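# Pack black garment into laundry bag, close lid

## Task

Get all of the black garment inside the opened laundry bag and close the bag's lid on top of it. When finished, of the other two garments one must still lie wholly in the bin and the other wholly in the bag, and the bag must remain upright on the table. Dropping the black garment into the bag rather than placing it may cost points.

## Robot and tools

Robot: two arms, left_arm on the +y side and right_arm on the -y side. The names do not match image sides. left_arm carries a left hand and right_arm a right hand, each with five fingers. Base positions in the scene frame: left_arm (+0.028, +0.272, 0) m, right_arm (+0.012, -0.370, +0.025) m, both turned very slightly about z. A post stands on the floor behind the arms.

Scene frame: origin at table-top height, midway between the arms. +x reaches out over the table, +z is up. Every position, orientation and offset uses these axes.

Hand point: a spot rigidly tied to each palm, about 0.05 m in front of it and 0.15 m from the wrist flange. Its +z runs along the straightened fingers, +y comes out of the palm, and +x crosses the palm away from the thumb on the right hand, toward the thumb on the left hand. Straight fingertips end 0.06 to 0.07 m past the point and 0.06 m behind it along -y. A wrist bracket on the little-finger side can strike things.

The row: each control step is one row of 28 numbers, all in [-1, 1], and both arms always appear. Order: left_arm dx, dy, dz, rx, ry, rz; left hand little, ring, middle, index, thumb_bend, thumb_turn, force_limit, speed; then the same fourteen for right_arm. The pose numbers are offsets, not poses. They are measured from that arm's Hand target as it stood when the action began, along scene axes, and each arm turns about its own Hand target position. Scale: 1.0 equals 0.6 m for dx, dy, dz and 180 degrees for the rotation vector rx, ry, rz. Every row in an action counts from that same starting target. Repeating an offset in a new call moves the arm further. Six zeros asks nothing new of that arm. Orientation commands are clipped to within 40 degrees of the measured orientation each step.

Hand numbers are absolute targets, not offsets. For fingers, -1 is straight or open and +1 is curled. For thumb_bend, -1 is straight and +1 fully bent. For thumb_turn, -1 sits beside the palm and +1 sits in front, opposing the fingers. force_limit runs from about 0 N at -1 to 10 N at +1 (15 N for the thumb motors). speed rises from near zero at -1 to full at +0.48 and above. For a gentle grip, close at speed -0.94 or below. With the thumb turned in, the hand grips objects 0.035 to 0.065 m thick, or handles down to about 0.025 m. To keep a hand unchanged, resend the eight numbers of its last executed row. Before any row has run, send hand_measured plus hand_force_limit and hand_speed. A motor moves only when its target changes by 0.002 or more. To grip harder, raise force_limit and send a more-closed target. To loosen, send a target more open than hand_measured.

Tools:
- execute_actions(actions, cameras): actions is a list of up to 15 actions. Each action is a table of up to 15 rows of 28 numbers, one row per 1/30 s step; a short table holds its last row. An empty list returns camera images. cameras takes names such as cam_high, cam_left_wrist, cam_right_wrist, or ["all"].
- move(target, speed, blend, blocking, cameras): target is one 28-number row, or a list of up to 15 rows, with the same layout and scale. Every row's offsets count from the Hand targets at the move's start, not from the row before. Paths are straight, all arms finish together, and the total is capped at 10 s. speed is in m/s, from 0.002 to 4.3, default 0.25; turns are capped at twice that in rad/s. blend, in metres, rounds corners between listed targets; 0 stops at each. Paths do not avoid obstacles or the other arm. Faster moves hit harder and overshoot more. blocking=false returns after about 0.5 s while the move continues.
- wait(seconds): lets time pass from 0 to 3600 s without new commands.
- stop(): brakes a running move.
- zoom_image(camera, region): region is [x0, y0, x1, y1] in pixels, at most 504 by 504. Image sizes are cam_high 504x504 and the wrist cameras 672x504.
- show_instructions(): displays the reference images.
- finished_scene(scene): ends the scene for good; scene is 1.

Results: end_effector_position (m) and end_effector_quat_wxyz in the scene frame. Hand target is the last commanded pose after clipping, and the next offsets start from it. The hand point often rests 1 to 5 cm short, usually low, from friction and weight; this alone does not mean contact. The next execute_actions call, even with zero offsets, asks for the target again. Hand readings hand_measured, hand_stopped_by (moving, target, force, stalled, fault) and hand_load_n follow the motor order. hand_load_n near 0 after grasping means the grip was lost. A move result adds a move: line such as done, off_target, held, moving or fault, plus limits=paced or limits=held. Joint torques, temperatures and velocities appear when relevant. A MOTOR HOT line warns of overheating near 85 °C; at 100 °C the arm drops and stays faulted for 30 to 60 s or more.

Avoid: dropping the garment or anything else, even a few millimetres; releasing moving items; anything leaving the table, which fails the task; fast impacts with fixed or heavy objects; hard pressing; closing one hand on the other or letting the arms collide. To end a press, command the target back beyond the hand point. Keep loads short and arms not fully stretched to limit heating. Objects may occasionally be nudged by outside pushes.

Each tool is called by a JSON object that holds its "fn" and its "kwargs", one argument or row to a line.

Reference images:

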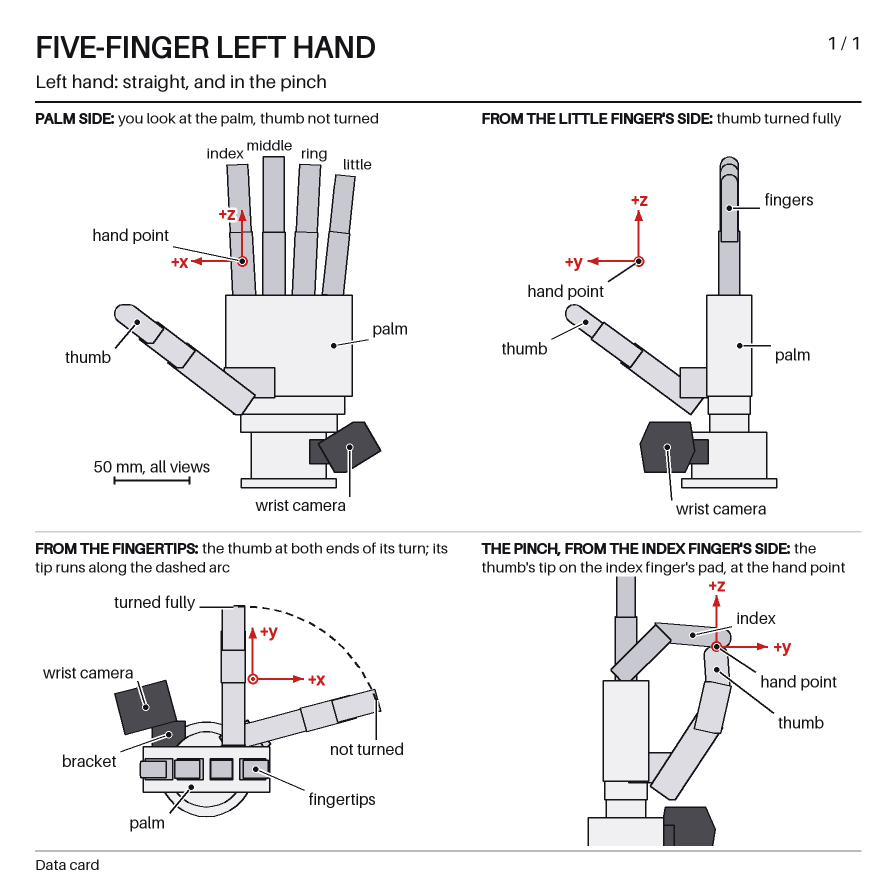

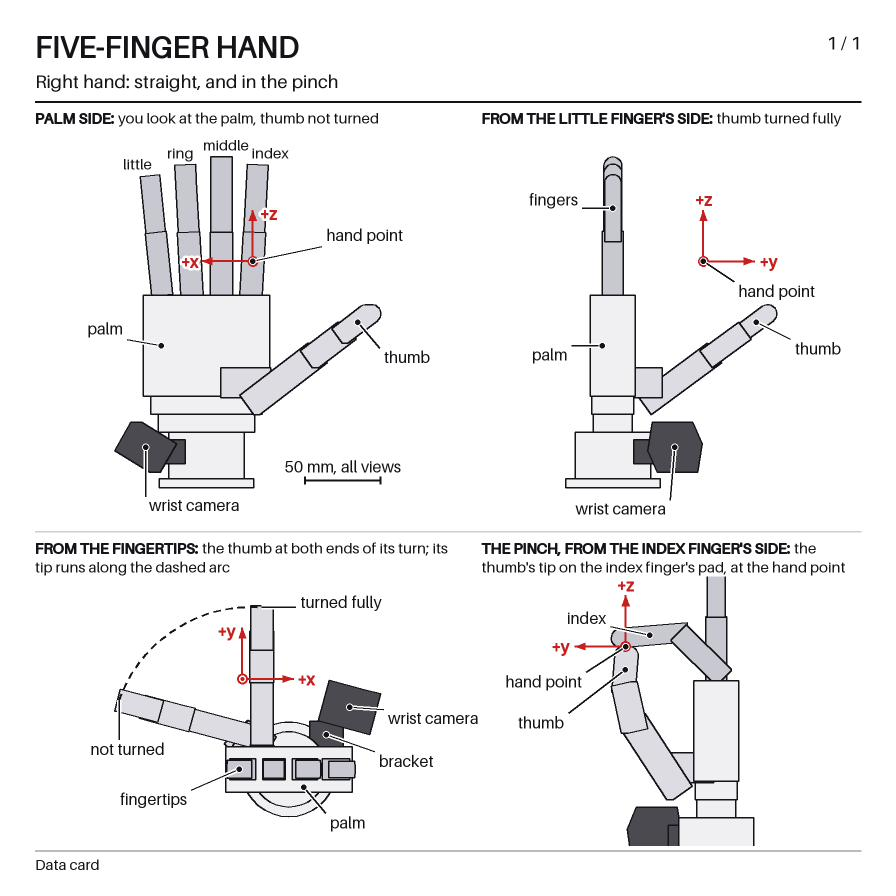

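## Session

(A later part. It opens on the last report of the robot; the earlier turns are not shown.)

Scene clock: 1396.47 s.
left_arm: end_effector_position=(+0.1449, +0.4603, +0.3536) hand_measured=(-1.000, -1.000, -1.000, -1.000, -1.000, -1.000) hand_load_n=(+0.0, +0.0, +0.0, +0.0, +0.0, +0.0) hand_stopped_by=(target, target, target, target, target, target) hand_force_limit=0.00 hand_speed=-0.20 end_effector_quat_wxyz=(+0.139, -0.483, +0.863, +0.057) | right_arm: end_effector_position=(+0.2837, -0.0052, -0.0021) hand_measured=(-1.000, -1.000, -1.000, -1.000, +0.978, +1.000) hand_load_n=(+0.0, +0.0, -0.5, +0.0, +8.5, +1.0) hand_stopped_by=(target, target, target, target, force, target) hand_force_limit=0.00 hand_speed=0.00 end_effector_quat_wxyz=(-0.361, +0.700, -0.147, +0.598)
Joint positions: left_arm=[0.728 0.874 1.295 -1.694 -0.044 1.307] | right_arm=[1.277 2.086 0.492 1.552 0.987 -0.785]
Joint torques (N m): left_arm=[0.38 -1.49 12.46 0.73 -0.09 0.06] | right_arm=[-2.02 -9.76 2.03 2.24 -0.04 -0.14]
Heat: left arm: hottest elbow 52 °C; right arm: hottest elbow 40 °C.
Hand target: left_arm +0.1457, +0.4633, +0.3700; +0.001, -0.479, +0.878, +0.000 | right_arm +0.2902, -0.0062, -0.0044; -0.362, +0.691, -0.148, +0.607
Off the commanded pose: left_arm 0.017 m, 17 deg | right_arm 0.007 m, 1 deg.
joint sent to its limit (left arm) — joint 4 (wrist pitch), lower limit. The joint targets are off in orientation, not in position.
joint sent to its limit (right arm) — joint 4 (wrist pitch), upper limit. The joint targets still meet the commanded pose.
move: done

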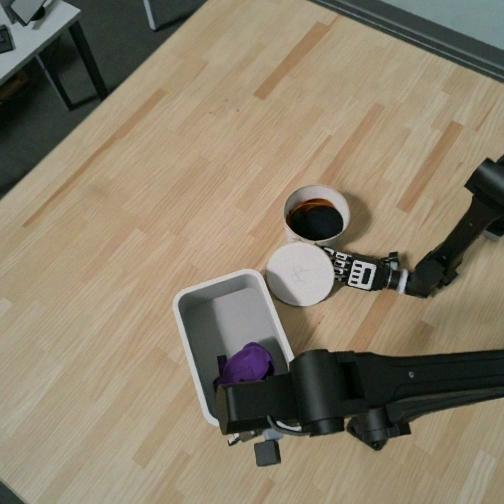

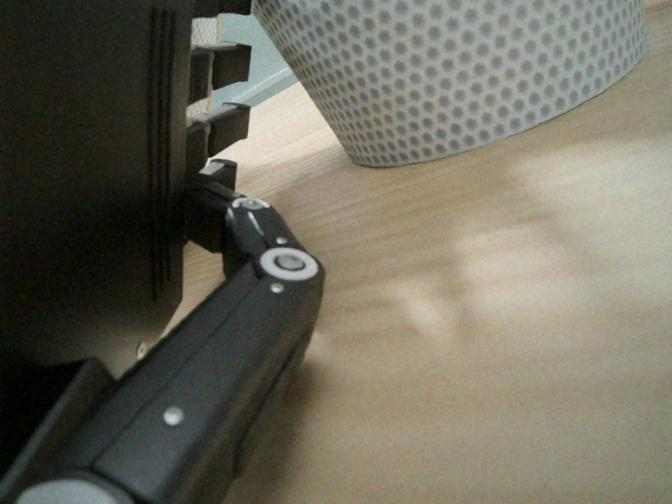

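{"fn": "move", "kwargs": {
  "target": [0,0,0,0,0,0,-1,-1,-1,-1,-1,-1,0,-0.2, -0.021,0.060,0.034,0.0895,0.0302,0,-1,-1,-1,-1,1,1,0,0],
  "speed": 0.06,
  "cameras": ["cam_high","cam_right_wrist"]
}}

{"fn": "zoom_image", "kwargs": {
  "camera": "cam_high",
  "region": [240, 170, 440, 330]
}}

Scene clock: 1421.70 s.
left_arm: end_effector_position=(+0.1449, +0.4603, +0.3536) hand_measured=(-1.000, -1.000, -1.000, -1.000, -1.000, -1.000) hand_load_n=(+0.0, +0.0, +0.0, +0.0, +0.0, +0.0) hand_stopped_by=(target, target, target, target, target, target) hand_force_limit=0.00 hand_speed=-0.20 end_effector_quat_wxyz=(+0.139, -0.483, +0.863, +0.057) | right_arm: end_effector_position=(+0.2816, +0.0209, +0.0131) hand_measured=(-1.000, -1.000, -1.000, -1.000, +0.978, +1.000) hand_load_n=(+0.0, +0.0, +0.0, +0.0, +8.5, +1.0) hand_stopped_by=(target, target, target, target, force, target) hand_force_limit=0.00 hand_speed=0.00 end_effector_quat_wxyz=(-0.440, +0.664, -0.247, +0.552)
Joint positions: left_arm=[0.728 0.874 1.295 -1.694 -0.044 1.307] | right_arm=[1.281 2.035 0.513 1.516 1.011 -0.536]
Joint torques (N m): left_arm=[0.03 -1.44 12.52 0.66 -0.07 0.05] | right_arm=[-0.03 -11.46 2.63 1.13 0.11 0.05]
Heat: left arm: hottest elbow 52 °C; right arm: hottest elbow 39 °C.
Hand target: left_arm +0.1457, +0.4633, +0.3700; +0.001, -0.479, +0.878, +0.000 | right_arm +0.2776, +0.0297, +0.0159; -0.448, +0.662, -0.249, +0.547
Off the commanded pose: left_arm 0.017 m, 17 deg | right_arm 0.010 m, 1 deg.
joint sent to its limit (left arm) — joint 4 (wrist pitch), lower limit. The joint targets are off in orientation, not in position.
move: done

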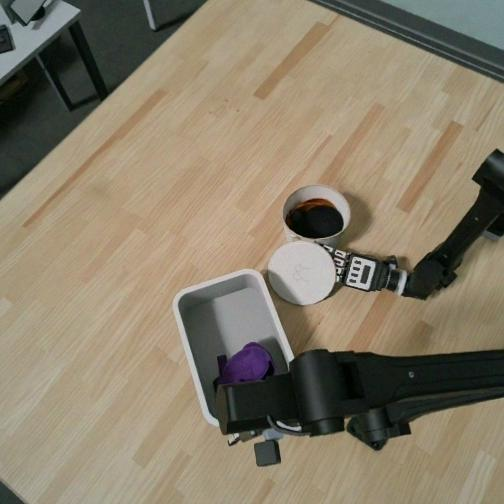

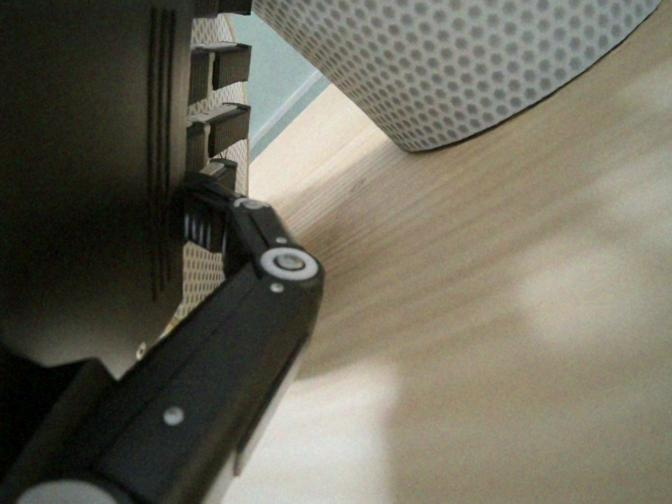

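Scaled by 2.520 from the camera's image (finer frame: 720x720).

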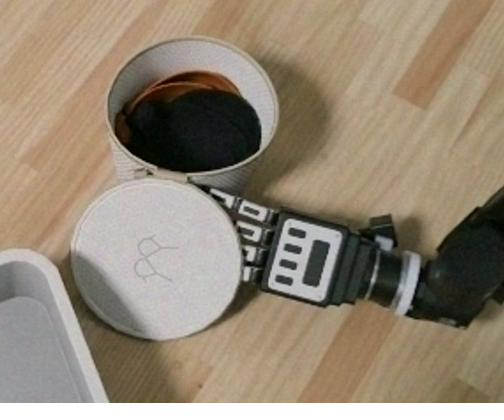

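{"fn": "move", "kwargs": {
  "target": [0,0,0,0,0,0,-1,-1,-1,-1,-1,-1,0,-0.2, -0.0277,0.0472,0.011,0.0527,0.0178,0,-1,-1,-1,-1,1,1,0,0],
  "speed": 0.06,
  "cameras": ["cam_high","cam_right_wrist"]
}}

{"fn": "zoom_image", "kwargs": {
  "camera": "cam_high",
  "region": [240, 170, 440, 330]
}}

Scene clock: 1430.20 s.
left_arm: end_effector_position=(+0.1449, +0.4603, +0.3536) hand_measured=(-1.000, -1.000, -1.000, -1.000, -1.000, -1.000) hand_load_n=(+0.0, +0.0, +0.0, +0.0, +0.0, +0.0) hand_stopped_by=(target, target, target, target, target, target) hand_force_limit=0.00 hand_speed=-0.20 end_effector_quat_wxyz=(+0.139, -0.483, +0.863, +0.057) | right_arm: end_effector_position=(+0.2659, +0.0479, +0.0188) hand_measured=(-1.000, -1.000, -1.000, -1.000, +0.978, +1.000) hand_load_n=(+0.0, +0.0, +0.0, -0.5, +9.0, +1.0) hand_stopped_by=(target, target, target, target, force, target) hand_force_limit=0.00 hand_speed=0.00 end_effector_quat_wxyz=(-0.485, +0.640, -0.304, +0.513)
Joint positions: left_arm=[0.728 0.874 1.295 -1.694 -0.044 1.307] | right_arm=[1.325 2.016 0.544 1.464 1.058 -0.362]
Joint torques (N m): left_arm=[0.15 -1.79 12.55 0.72 -0.08 0.03] | right_arm=[0.03 -11.63 3.18 1.11 0.06 0.06]
Heat: left arm: hottest elbow 52 °C; right arm: hottest elbow 39 °C.
Hand target: left_arm +0.1457, +0.4633, +0.3700; +0.001, -0.479, +0.878, +0.000 | right_arm +0.2609, +0.0580, +0.0225; -0.494, +0.637, -0.306, +0.506
Off the commanded pose: left_arm 0.017 m, 17 deg | right_arm 0.012 m, 1 deg.
joint sent to its limit (left arm) — joint 4 (wrist pitch), lower limit. The joint targets are off in orientation, not in position.
move: off_target (right_arm)

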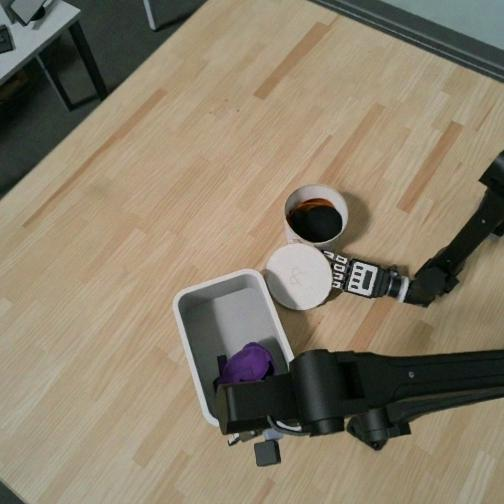

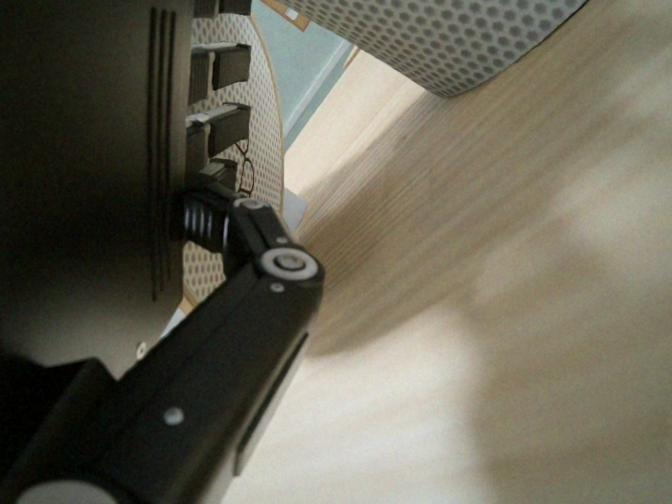

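Scaled by 2.520 from the camera's image (finer frame: 720x720).

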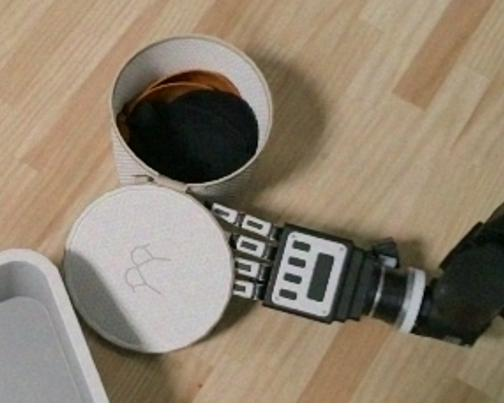

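{"fn": "zoom_image", "kwargs": {
  "camera": "cam_high",
  "region": [240, 230, 350, 340]
}}

Scaled by 4.582 from the camera's image (finer frame: 720x720).

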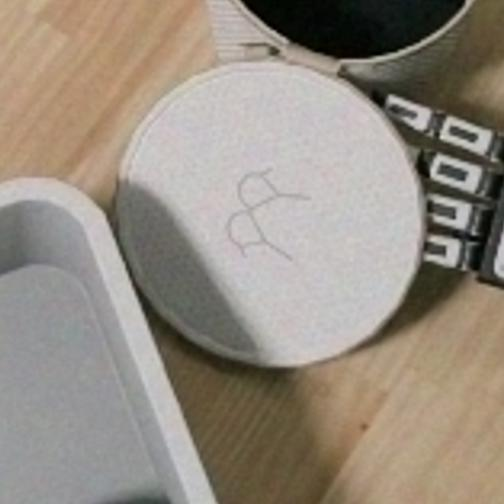

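{"fn": "move", "kwargs": {
  "target": [0,0,0,0,0,0,-1,-1,-1,-1,-1,-1,0,-0.2, 0.0018,0.0095,0.0317,0.0527,0.0178,0,-1,-1,-1,-1,1,1,0,0],
  "speed": 0.06,
  "cameras": ["cam_high","cam_right_wrist"]
}}

{"fn": "zoom_image", "kwargs": {
  "camera": "cam_high",
  "region": [240, 180, 400, 340]
}}

Scene clock: 1454.10 s.
left_arm: end_effector_position=(+0.1449, +0.4603, +0.3536) hand_measured=(-1.000, -1.000, -1.000, -1.000, -1.000, -1.000) hand_load_n=(+0.0, +0.0, +0.0, +0.0, +0.0, +0.0) hand_stopped_by=(target, target, target, target, target, target) hand_force_limit=0.00 hand_speed=-0.20 end_effector_quat_wxyz=(+0.139, -0.483, +0.863, +0.057) | right_arm: end_effector_position=(+0.2625, +0.0661, +0.0424) hand_measured=(-1.000, -1.000, -1.000, -1.000, +0.978, +1.000) hand_load_n=(+0.0, +0.0, +0.0, +0.0, +8.5, +0.5) hand_stopped_by=(target, target, target, target, force, target) hand_force_limit=0.00 hand_speed=0.00 end_effector_quat_wxyz=(-0.538, +0.606, -0.359, +0.463)
Joint positions: left_arm=[0.728 0.874 1.295 -1.694 -0.044 1.307] | right_arm=[1.325 1.95 0.544 1.419 1.046 -0.188]
Joint torques (N m): left_arm=[0.26 -1.55 12.56 0.7 -0.08 0.04] | right_arm=[-1.08 -11.46 2.04 1.14 -0.11 0.1]
Heat: left arm: hottest elbow 52 °C; right arm: hottest shoulder 38 °C.
Hand target: left_arm +0.1457, +0.4633, +0.3700; +0.001, -0.479, +0.878, +0.000 | right_arm +0.2620, +0.0638, +0.0416; -0.537, +0.608, -0.360, +0.461
Off the commanded pose: left_arm 0.017 m, 17 deg | right_arm 0.003 m, 0 deg.
joint sent to its limit (left arm) — joint 4 (wrist pitch), lower limit. The joint targets are off in orientation, not in position.
move: done

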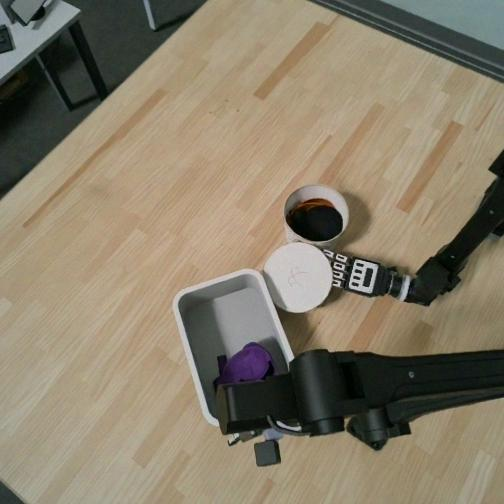

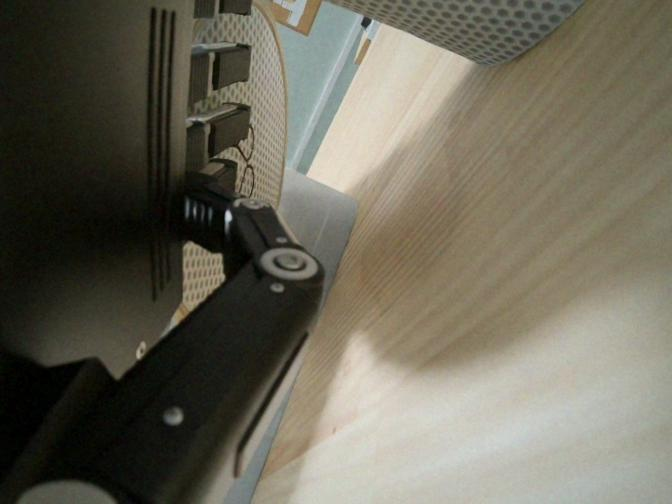

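Scaled by 3.150 from the camera's image (finer frame: 720x720).

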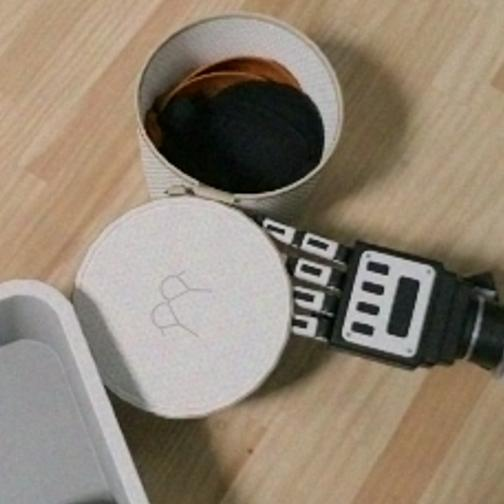

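{"fn": "zoom_image", "kwargs": {
  "camera": "cam_high",
  "region": [245, 255, 295, 305]
}}

Scaled by 10.080 from the camera's image (finer frame: 720x720).

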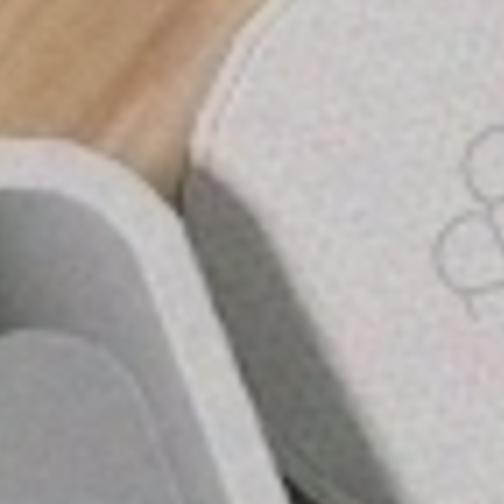

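{"fn": "move", "kwargs": {
  "target": [0,0,0,0,0,0,-1,-1,-1,-1,-1,-1,0,-0.2, 0.0117,-0.0417,-0.0117,0,0,0,-1,-1,-1,-1,1,1,0,0],
  "speed": 0.06,
  "cameras": ["cam_high","cam_right_wrist"]
}}

{"fn": "zoom_image", "kwargs": {
  "camera": "cam_high",
  "region": [240, 180, 400, 340]
}}

{"fn": "zoom_image", "kwargs": {
  "camera": "cam_high",
  "region": [245, 255, 295, 305]
}}

Scene clock: 1462.93 s.
left_arm: end_effector_position=(+0.1449, +0.4603, +0.3536) hand_measured=(-1.000, -1.000, -1.000, -1.000, -1.000, -1.000) hand_load_n=(+0.0, +0.0, +0.0, +0.0, +0.0, +0.0) hand_stopped_by=(target, target, target, target, target, target) hand_force_limit=0.00 hand_speed=-0.20 end_effector_quat_wxyz=(+0.139, -0.483, +0.863, +0.057) | right_arm: end_effector_position=(+0.2642, +0.0429, +0.0361) hand_measured=(-1.000, -1.000, -1.000, -1.000, +0.978, +1.000) hand_load_n=(+0.0, +0.0, +0.0, +0.0, +8.5, +0.5) hand_stopped_by=(target, target, target, target, force, target) hand_force_limit=0.00 hand_speed=0.00 end_effector_quat_wxyz=(-0.536, +0.613, -0.353, +0.461)
Joint positions: left_arm=[0.728 0.874 1.295 -1.694 -0.044 1.307] | right_arm=[1.302 1.95 0.482 1.465 1.01 -0.186]
Joint torques (N m): left_arm=[0.56 -1.55 12.51 0.7 -0.1 0.05] | right_arm=[-1.9 -9.82 1.87 2.26 -0.06 0.07]
Heat: left arm: hottest elbow 52 °C; right arm: hottest shoulder 38 °C.
Hand target: left_arm +0.1457, +0.4633, +0.3700; +0.001, -0.479, +0.878, +0.000 | right_arm +0.2691, +0.0387, +0.0347; -0.537, +0.608, -0.360, +0.461
Off the commanded pose: left_arm 0.017 m, 17 deg | right_arm 0.007 m, 1 deg.
joint sent to its limit (left arm) — joint 4 (wrist pitch), lower limit. The joint targets are off in orientation, not in position.
move: done

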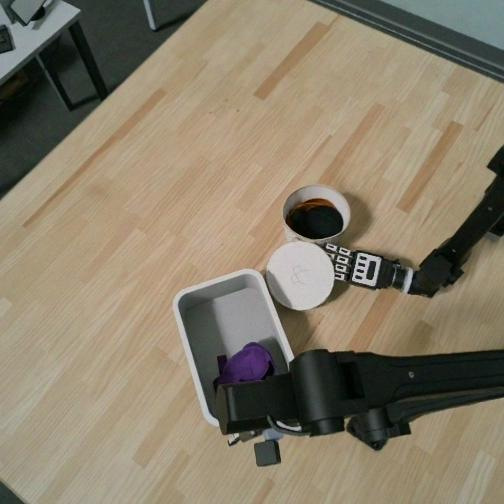

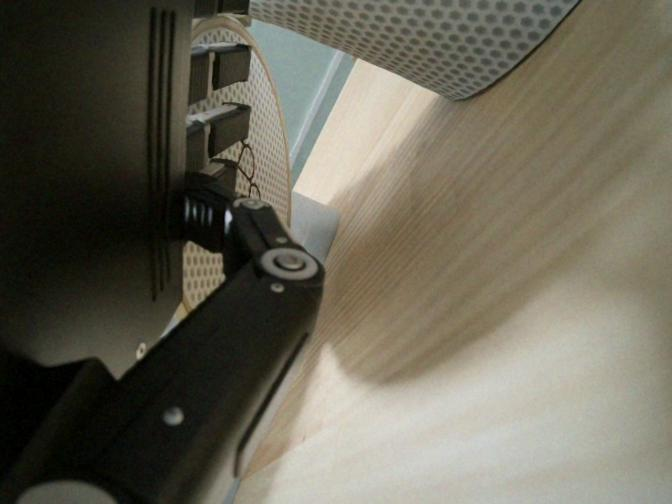

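Scaled by 3.150 from the camera's image (finer frame: 720x720).

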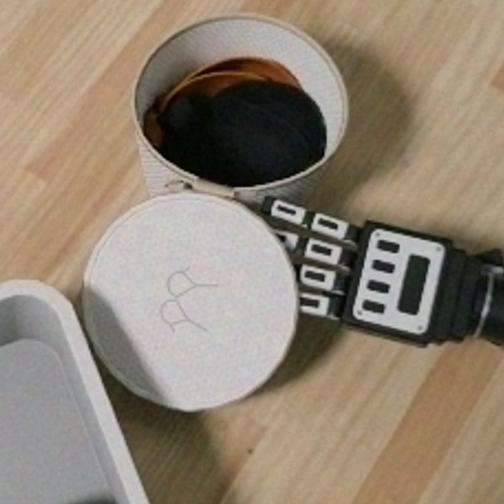

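Scaled by 10.080 from the camera's image (finer frame: 720x720).

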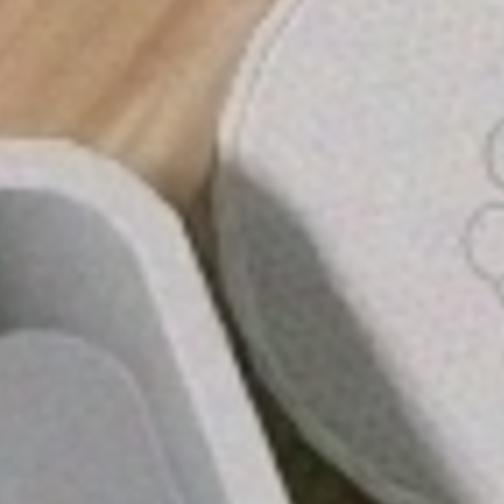

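{"fn": "move", "kwargs": {
  "target": [0,0,0,0,0,0,-1,-1,-1,-1,-1,-1,0,-0.2, -0.0147,0.0340,0.0433,0.079,0.0267,0,-1,-1,-1,-1,1,1,0,0],
  "speed": 0.06,
  "cameras": ["cam_high","cam_right_wrist"]
}}

{"fn": "zoom_image", "kwargs": {
  "camera": "cam_high",
  "region": [240, 180, 400, 340]
}}

Scene clock: 1472.20 s.
left_arm: end_effector_position=(+0.1449, +0.4603, +0.3536) hand_measured=(-1.000, -1.000, -1.000, -1.000, -1.000, -1.000) hand_load_n=(+0.0, +0.0, +0.0, +0.0, +0.0, +0.0) hand_stopped_by=(target, target, target, target, target, target) hand_force_limit=0.00 hand_speed=-0.20 end_effector_quat_wxyz=(+0.139, -0.483, +0.863, +0.057) | right_arm: end_effector_position=(+0.2606, +0.0595, +0.0595) hand_measured=(-1.000, -1.000, -1.000, -1.000, +0.978, +1.000) hand_load_n=(-0.5, +0.0, +0.0, -0.5, +8.5, +0.5) hand_stopped_by=(target, target, target, target, force, target) hand_force_limit=0.00 hand_speed=0.00 end_effector_quat_wxyz=(+0.592, -0.557, +0.433, -0.389)
Joint positions: left_arm=[0.728 0.874 1.295 -1.694 -0.044 1.307] | right_arm=[1.302 1.892 0.482 1.416 1.02 0.074]
Joint torques (N m): left_arm=[0.21 -1.44 12.4 0.72 -0.08 0.04] | right_arm=[-0.97 -10.75 2.5 1.17 0.09 0.09]
Heat: left arm: hottest elbow 52 °C; right arm: hottest shoulder 38 °C.
Hand target: left_arm +0.1457, +0.4633, +0.3700; +0.001, -0.479, +0.878, +0.000 | right_arm +0.2603, +0.0591, +0.0605; +0.592, -0.556, +0.437, -0.387
Off the commanded pose: left_arm 0.017 m, 17 deg | right_arm 0.001 m, 0 deg.
joint sent to its limit (left arm) — joint 4 (wrist pitch), lower limit. The joint targets are off in orientation, not in position.
move: done

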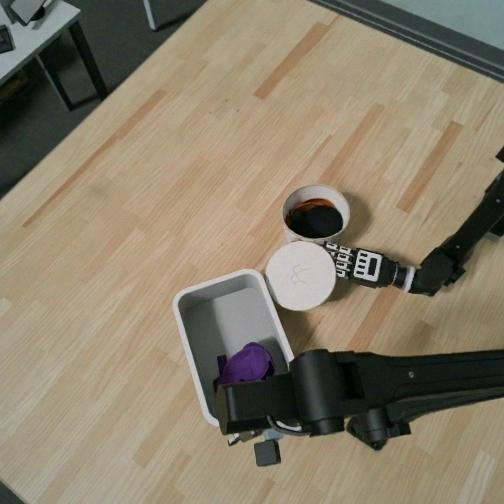

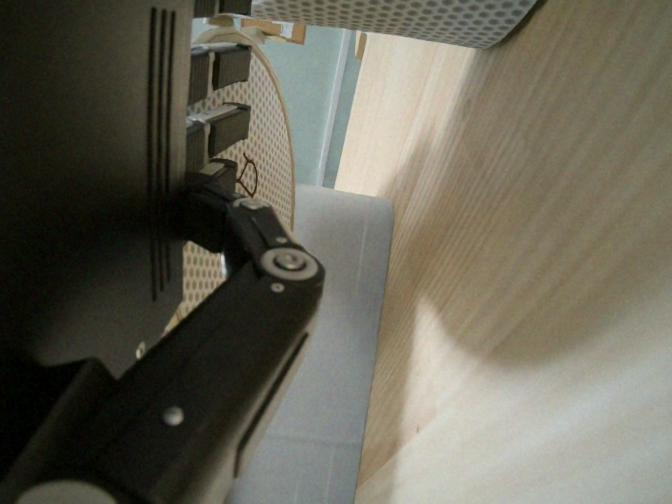

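Scaled by 3.150 from the camera's image (finer frame: 720x720).

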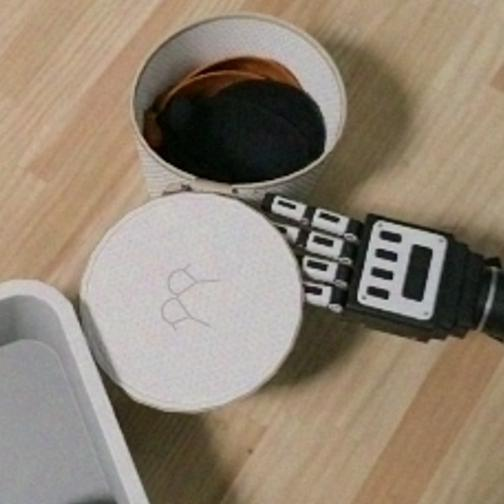

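{"fn": "move", "kwargs": {
  "target": [0,0,0,0,0,0,-1,-1,-1,-1,-1,-1,0,-0.2, -0.0102,0.0222,0.0413,0.079,0.0267,0,-1,-1,-1,-1,1,1,0,0],
  "speed": 0.06,
  "cameras": ["cam_high","cam_right_wrist"]
}}

{"fn": "zoom_image", "kwargs": {
  "camera": "cam_high",
  "region": [240, 180, 400, 340]
}}

Scene clock: 1478.03 s.
left_arm: end_effector_position=(+0.1449, +0.4603, +0.3536) hand_measured=(-1.000, -1.000, -1.000, -1.000, -1.000, -1.000) hand_load_n=(+0.0, +0.0, +0.0, +0.0, +0.0, +0.0) hand_stopped_by=(target, target, target, target, target, target) hand_force_limit=0.00 hand_speed=-0.20 end_effector_quat_wxyz=(+0.139, -0.483, +0.863, +0.057) | right_arm: end_effector_position=(+0.2572, +0.0735, +0.0855) hand_measured=(-1.000, -1.000, -1.000, -1.000, +0.978, +1.000) hand_load_n=(-0.5, +0.0, +0.0, -0.5, +8.5, +0.5) hand_stopped_by=(target, target, target, target, force, target) hand_force_limit=0.00 hand_speed=0.00 end_effector_quat_wxyz=(+0.638, -0.493, +0.504, -0.309)
Joint positions: left_arm=[0.728 0.874 1.295 -1.694 -0.044 1.307] | right_arm=[1.302 1.835 0.482 1.364 1.026 0.335]
Joint torques (N m): left_arm=[0.26 -1.32 12.4 0.73 -0.07 0.03] | right_arm=[-0.62 -10.52 2.61 1.17 0.08 0.09]
Heat: left arm: hottest elbow 52 °C; right arm: hottest shoulder 39 °C.
Hand target: left_arm +0.1457, +0.4633, +0.3700; +0.001, -0.479, +0.878, +0.000 | right_arm +0.2542, +0.0724, +0.0853; +0.638, -0.494, +0.505, -0.306
Off the commanded pose: left_arm 0.017 m, 17 deg | right_arm 0.003 m, 0 deg.
joint sent to its limit (left arm) — joint 4 (wrist pitch), lower limit. The joint targets are off in orientation, not in position.
move: done

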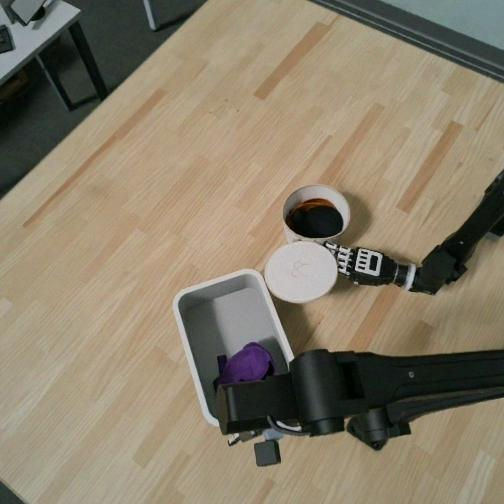

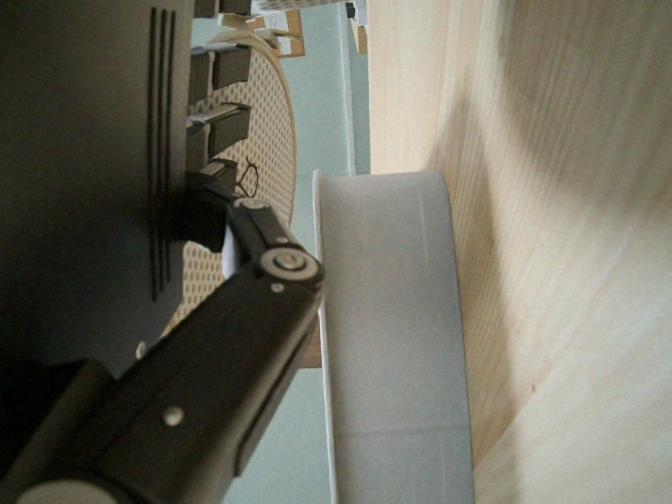

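Scaled by 3.150 from the camera's image (finer frame: 720x720).

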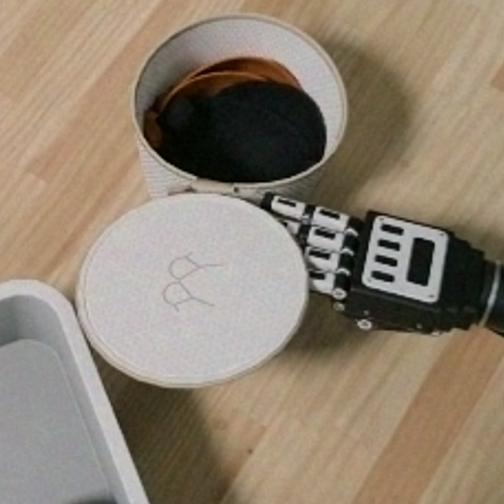

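{"fn": "move", "kwargs": {
  "target": [
    [0,0,0,0,0,0,-1,-1,-1,-1,-1,-1,0,-0.2, -0.008,0.0177,0.0512,0.079,0.0267,0,-1,-1,-1,-1,1,1,0,0],
    [0,0,0,0,0,0,-1,-1,-1,-1,-1,-1,0,-0.2, -0.007,0.0152,0.1002,0.158,0.0533,0,-1,-1,-1,-1,1,1,0,0]
  ],
  "speed": 0.06,
  "blend": 0.01,
  "cameras": ["cam_high","cam_right_wrist"]
}}

{"fn": "zoom_image", "kwargs": {
  "camera": "cam_high",
  "region": [240, 180, 400, 340]
}}

Scene clock: 1488.93 s.
left_arm: end_effector_position=(+0.1449, +0.4603, +0.3536) hand_measured=(-1.000, -1.000, -1.000, -1.000, -1.000, -1.000) hand_load_n=(-0.5, +0.0, +0.0, +0.0, +0.0, +0.0) hand_stopped_by=(target, target, target, target, target, target) hand_force_limit=0.00 hand_speed=-0.20 end_effector_quat_wxyz=(+0.139, -0.483, +0.863, +0.057) | right_arm: end_effector_position=(+0.2502, +0.0833, +0.1457) hand_measured=(-1.000, -1.000, -1.000, -1.000, +0.978, +1.000) hand_load_n=(-0.5, -0.5, +0.0, -0.5, +8.5, +0.5) hand_stopped_by=(target, target, target, target, force, target) hand_force_limit=0.00 hand_speed=0.00 end_effector_quat_wxyz=(+0.697, -0.346, +0.614, -0.133)
Joint positions: left_arm=[0.728 0.874 1.295 -1.694 -0.044 1.307] | right_arm=[1.302 1.707 0.462 1.256 1.023 0.86]
Joint torques (N m): left_arm=[0.44 -1.61 12.41 0.72 -0.08 0.04] | right_arm=[-1.08 -9.76 3.6 1.17 -0.08 0.11]
Heat: left arm: hottest elbow 53 °C; right arm: hottest shoulder 39 °C.
Hand target: left_arm +0.1457, +0.4633, +0.3700; +0.001, -0.479, +0.878, +0.000 | right_arm +0.2500, +0.0816, +0.1456; +0.695, -0.346, +0.616, -0.131
Off the commanded pose: left_arm 0.017 m, 17 deg | right_arm 0.002 m, 0 deg.
joint sent to its limit (left arm) — joint 4 (wrist pitch), lower limit. The joint targets are off in orientation, not in position.
move: done

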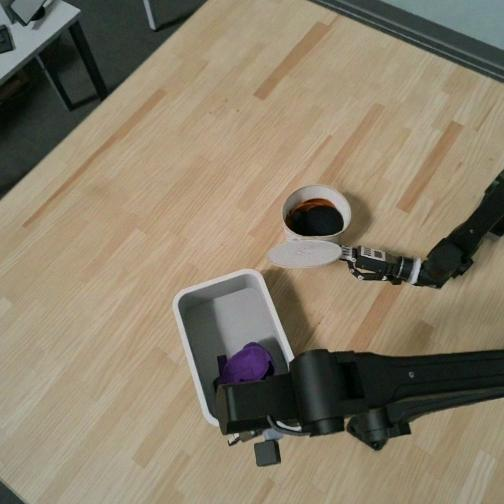

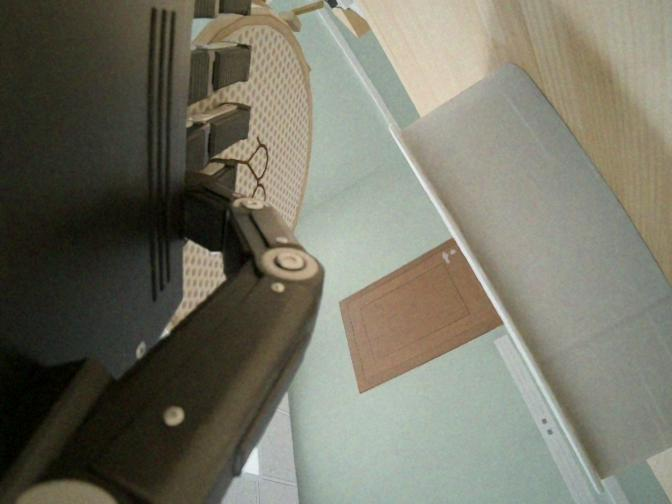

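Scaled by 3.150 from the camera's image (finer frame: 720x720).

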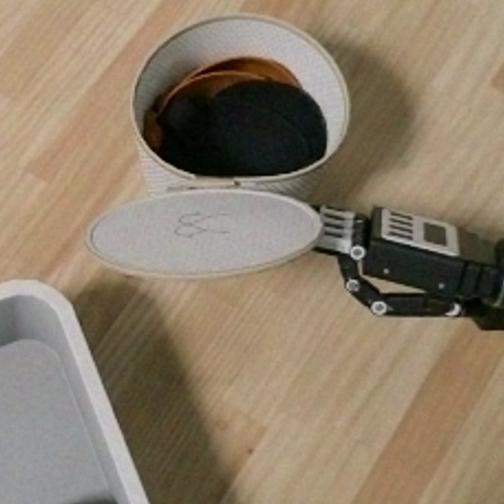

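{"fn": "move", "kwargs": {
  "target": [
    [0,0,0,0,0,0,-1,-1,-1,-1,-1,-1,0,-0.2, 0.0067,-0.0168,0.0423,0.079,0.0267,0,-1,-1,-1,-1,1,1,0,0],
    [0,0,0,0,0,0,-1,-1,-1,-1,-1,-1,0,-0.2, 0.0142,-0.0385,0.0782,0.1475,0.0498,0,-1,-1,-1,-1,1,1,0,0]
  ],
  "speed": 0.06,
  "blend": 0.01,
  "cameras": ["cam_high","cam_right_wrist"]
}}

{"fn": "zoom_image", "kwargs": {
  "camera": "cam_high",
  "region": [240, 180, 400, 340]
}}

Scene clock: 1501.43 s.
left_arm: end_effector_position=(+0.1449, +0.4603, +0.3536) hand_measured=(-1.000, -1.000, -1.000, -1.000, -1.000, -1.000) hand_load_n=(+0.0, +0.0, +0.0, +0.0, -0.5, +0.0) hand_stopped_by=(target, target, target, target, target, target) hand_force_limit=0.00 hand_speed=-0.20 end_effector_quat_wxyz=(+0.139, -0.483, +0.863, +0.057) | right_arm: end_effector_position=(+0.2524, +0.0640, +0.1934) hand_measured=(-1.000, -1.000, -1.000, -1.000, +0.978, +1.000) hand_load_n=(+0.0, +0.0, -0.5, +0.0, +8.5, +0.5) hand_stopped_by=(target, target, target, target, force, target) hand_force_limit=0.00 hand_speed=0.00 end_effector_quat_wxyz=(+0.708, -0.191, +0.678, +0.045)
Joint positions: left_arm=[0.728 0.874 1.295 -1.694 -0.044 1.307] | right_arm=[1.275 1.615 0.411 1.216 0.983 1.35]
Joint torques (N m): left_arm=[0.26 -1.32 12.51 0.8 -0.07 0.04] | right_arm=[-2.08 -8.82 3.92 1.2 -0.07 0.1]
Heat: left arm: hottest elbow 53 °C; right arm: hottest shoulder 39 °C.
Hand target: left_arm +0.1457, +0.4633, +0.3700; +0.001, -0.479, +0.878, +0.000 | right_arm +0.2585, +0.0585, +0.1924; +0.706, -0.187, +0.682, +0.041
Off the commanded pose: left_arm 0.017 m, 17 deg | right_arm 0.008 m, 1 deg.
joint sent to its limit (left arm) — joint 4 (wrist pitch), lower limit. The joint targets are off in orientation, not in position.
move: done

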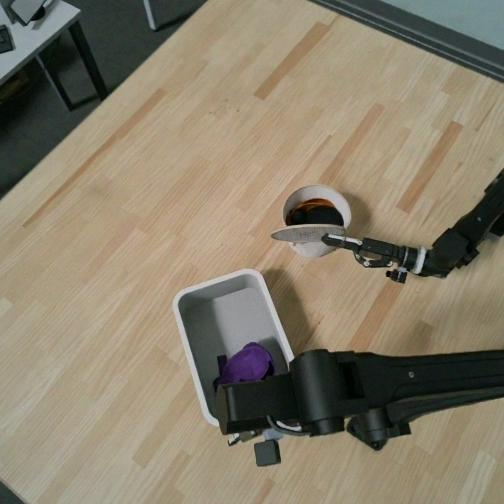

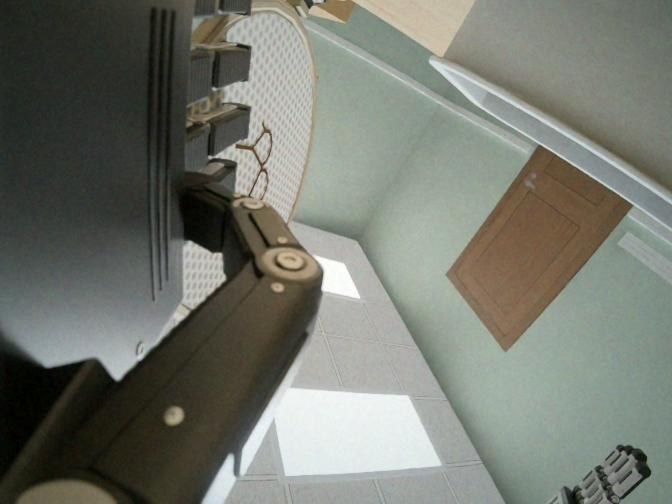

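Scaled by 3.150 from the camera's image (finer frame: 720x720).

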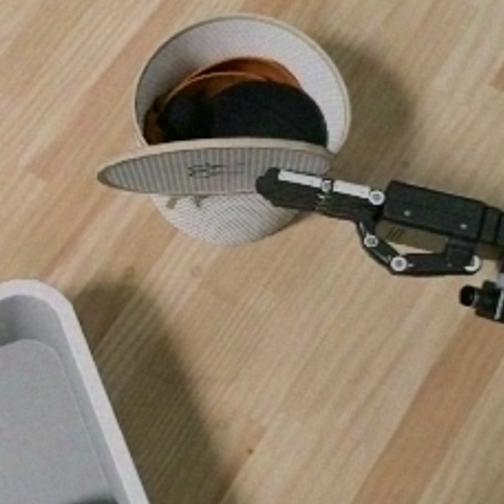

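{"fn": "move", "kwargs": {
  "target": [
    [0.224,-0.272,0.15,0,0,0,-1,-1,-1,-1,-1,-1,0,-0.2, 0,0,0,0,0,0,-1,-1,-1,-1,1,1,0,0],
    [0.357,-0.6055,0.15,0,0,-0.107,-1,-1,-1,-1,-1,-1,0,-0.2, 0,0,0,0,0,0,-1,-1,-1,-1,1,1,0,0]
  ],
  "speed": 0.15,
  "blend": 0.03,
  "cameras": ["all"]
}}

Scene clock: 1537.10 s.
left_arm: end_effector_position=(+0.3587, +0.1033, +0.4460) hand_measured=(-1.000, -1.000, -1.000, -1.000, -1.000, -1.000) hand_load_n=(+0.0, +0.0, +0.0, +0.0, +0.0, +0.0) hand_stopped_by=(target, target, target, target, target, target) hand_force_limit=0.00 hand_speed=-0.20 end_effector_quat_wxyz=(+0.154, -0.312, +0.925, -0.152) | right_arm: end_effector_position=(+0.2523, +0.0641, +0.1935) hand_measured=(-1.000, -1.000, -1.000, -1.000, +0.978, +1.000) hand_load_n=(-0.5, +0.0, -0.5, +0.0, +8.5, +0.5) hand_stopped_by=(target, target, target, target, force, target) hand_force_limit=0.00 hand_speed=0.00 end_effector_quat_wxyz=(+0.708, -0.191, +0.678, +0.046)
Joint positions: left_arm=[-0.493 1.324 1.885 -1.694 -0.007 0.451] | right_arm=[1.275 1.615 0.411 1.216 0.982 1.351]
Joint torques (N m): left_arm=[-0.32 -7.24 12.22 0.9 0.25 -0.19] | right_arm=[-2.02 -8.82 3.9 1.17 -0.08 0.11]
Heat: left arm: hottest elbow 53 °C; right arm: hottest shoulder 38 °C.
Hand target: left_arm +0.3598, +0.1000, +0.4601; +0.001, -0.325, +0.946, +0.000 | right_arm +0.2584, +0.0585, +0.1924; +0.706, -0.187, +0.682, +0.041
Off the commanded pose: left_arm 0.014 m, 25 deg | right_arm 0.008 m, 1 deg.
joint sent to its limit (left arm) — joint 4 (wrist pitch), lower limit. The joint targets are off in orientation, not in position.
move: off_target (left_arm)

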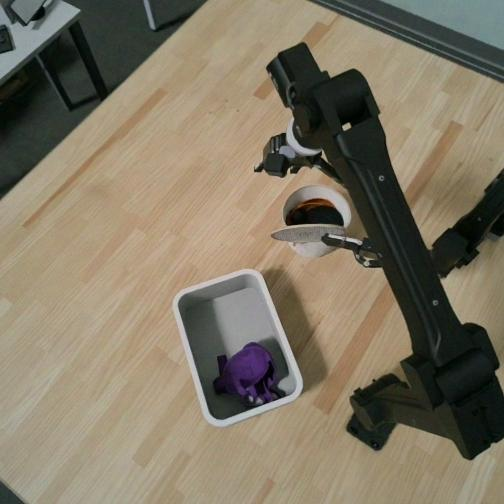

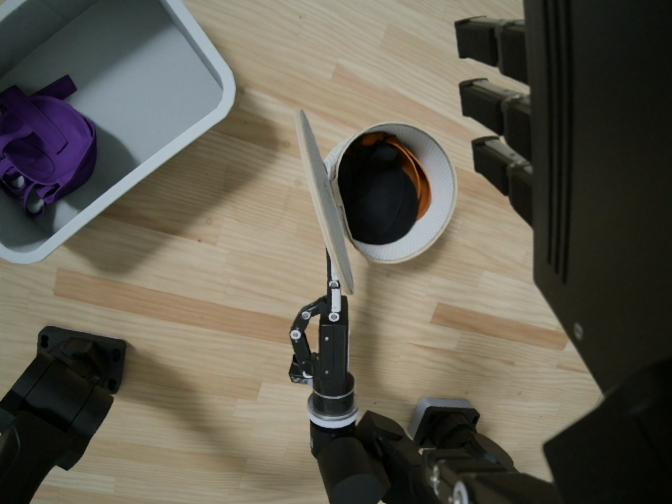

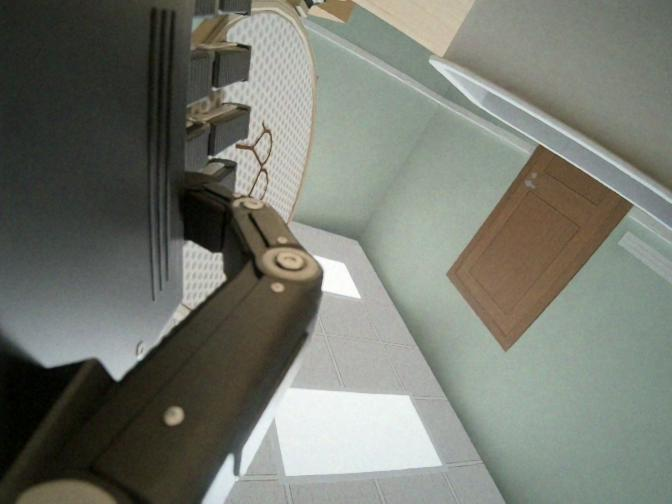

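{"fn": "move", "kwargs": {
  "target": [-0.0413,-0.275,-0.06,0,0,-0.107,0,0,0,0,-1,1,0,-0.2, 0,0,0,0,0,0,-1,-1,-1,-1,1,1,0,0],
  "speed": 0.12,
  "cameras": ["all"]
}}

Scene clock: 1547.03 s.
left_arm: end_effector_position=(+0.3336, -0.0580, +0.4138) hand_measured=(+0.000, +0.000, +0.000, +0.000, -1.000, +1.000) hand_load_n=(+0.0, +0.5, +0.0, +0.0, +0.0, +0.0) hand_stopped_by=(target, target, target, target, target, target) hand_force_limit=0.00 hand_speed=-0.20 end_effector_quat_wxyz=(+0.101, -0.162, +0.970, -0.148) | right_arm: end_effector_position=(+0.2523, +0.0641, +0.1935) hand_measured=(-1.000, -1.000, -1.000, -1.000, +0.978, +1.000) hand_load_n=(+0.0, +0.0, +0.0, +0.0, +8.5, +0.5) hand_stopped_by=(target, target, target, target, force, target) hand_force_limit=0.00 hand_speed=0.00 end_effector_quat_wxyz=(+0.708, -0.191, +0.678, +0.046)
Joint positions: left_arm=[-0.84 1.545 2.028 -1.694 -0.004 0.425] | right_arm=[1.275 1.615 0.411 1.216 0.982 1.351]
Joint torques (N m): left_arm=[-0.32 -10.34 12.6 0.75 0.25 -0.07] | right_arm=[-2.08 -8.82 3.9 1.17 -0.07 0.11]
Heat: left arm: hottest elbow 54 °C; right arm: hottest shoulder 38 °C.
Hand target: left_arm +0.3350, -0.0651, +0.4240; +0.001, -0.162, +0.987, +0.000 | right_arm +0.2584, +0.0585, +0.1924; +0.706, -0.187, +0.682, +0.041
Off the commanded pose: left_arm 0.013 m, 21 deg | right_arm 0.008 m, 1 deg.
joint sent to its limit (left arm) — joint 4 (wrist pitch), lower limit. The joint targets are off in orientation, not in position.
move: off_target (left_arm)

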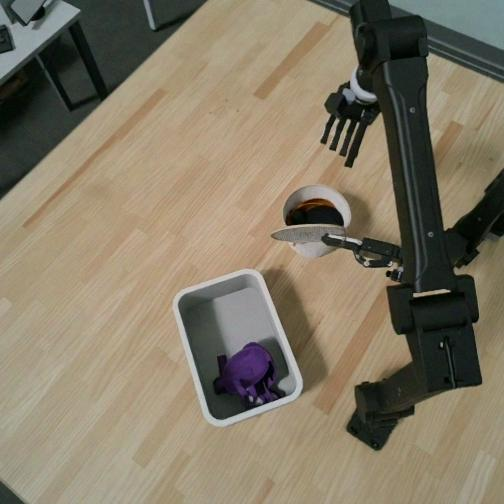

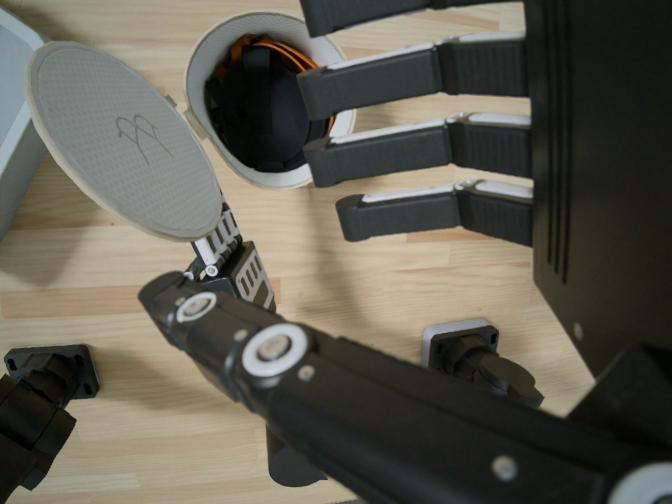

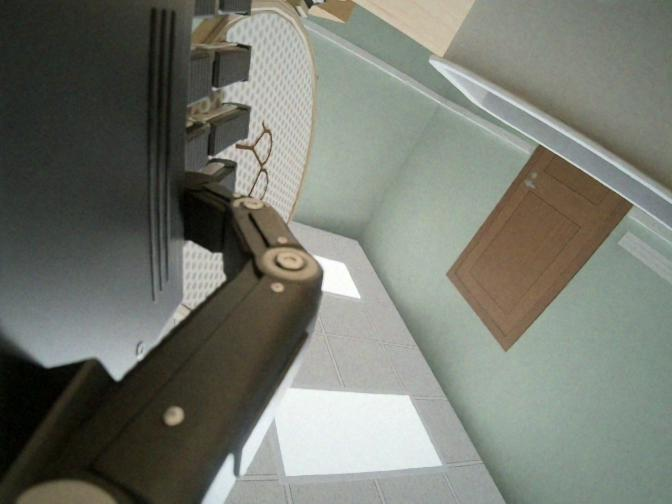

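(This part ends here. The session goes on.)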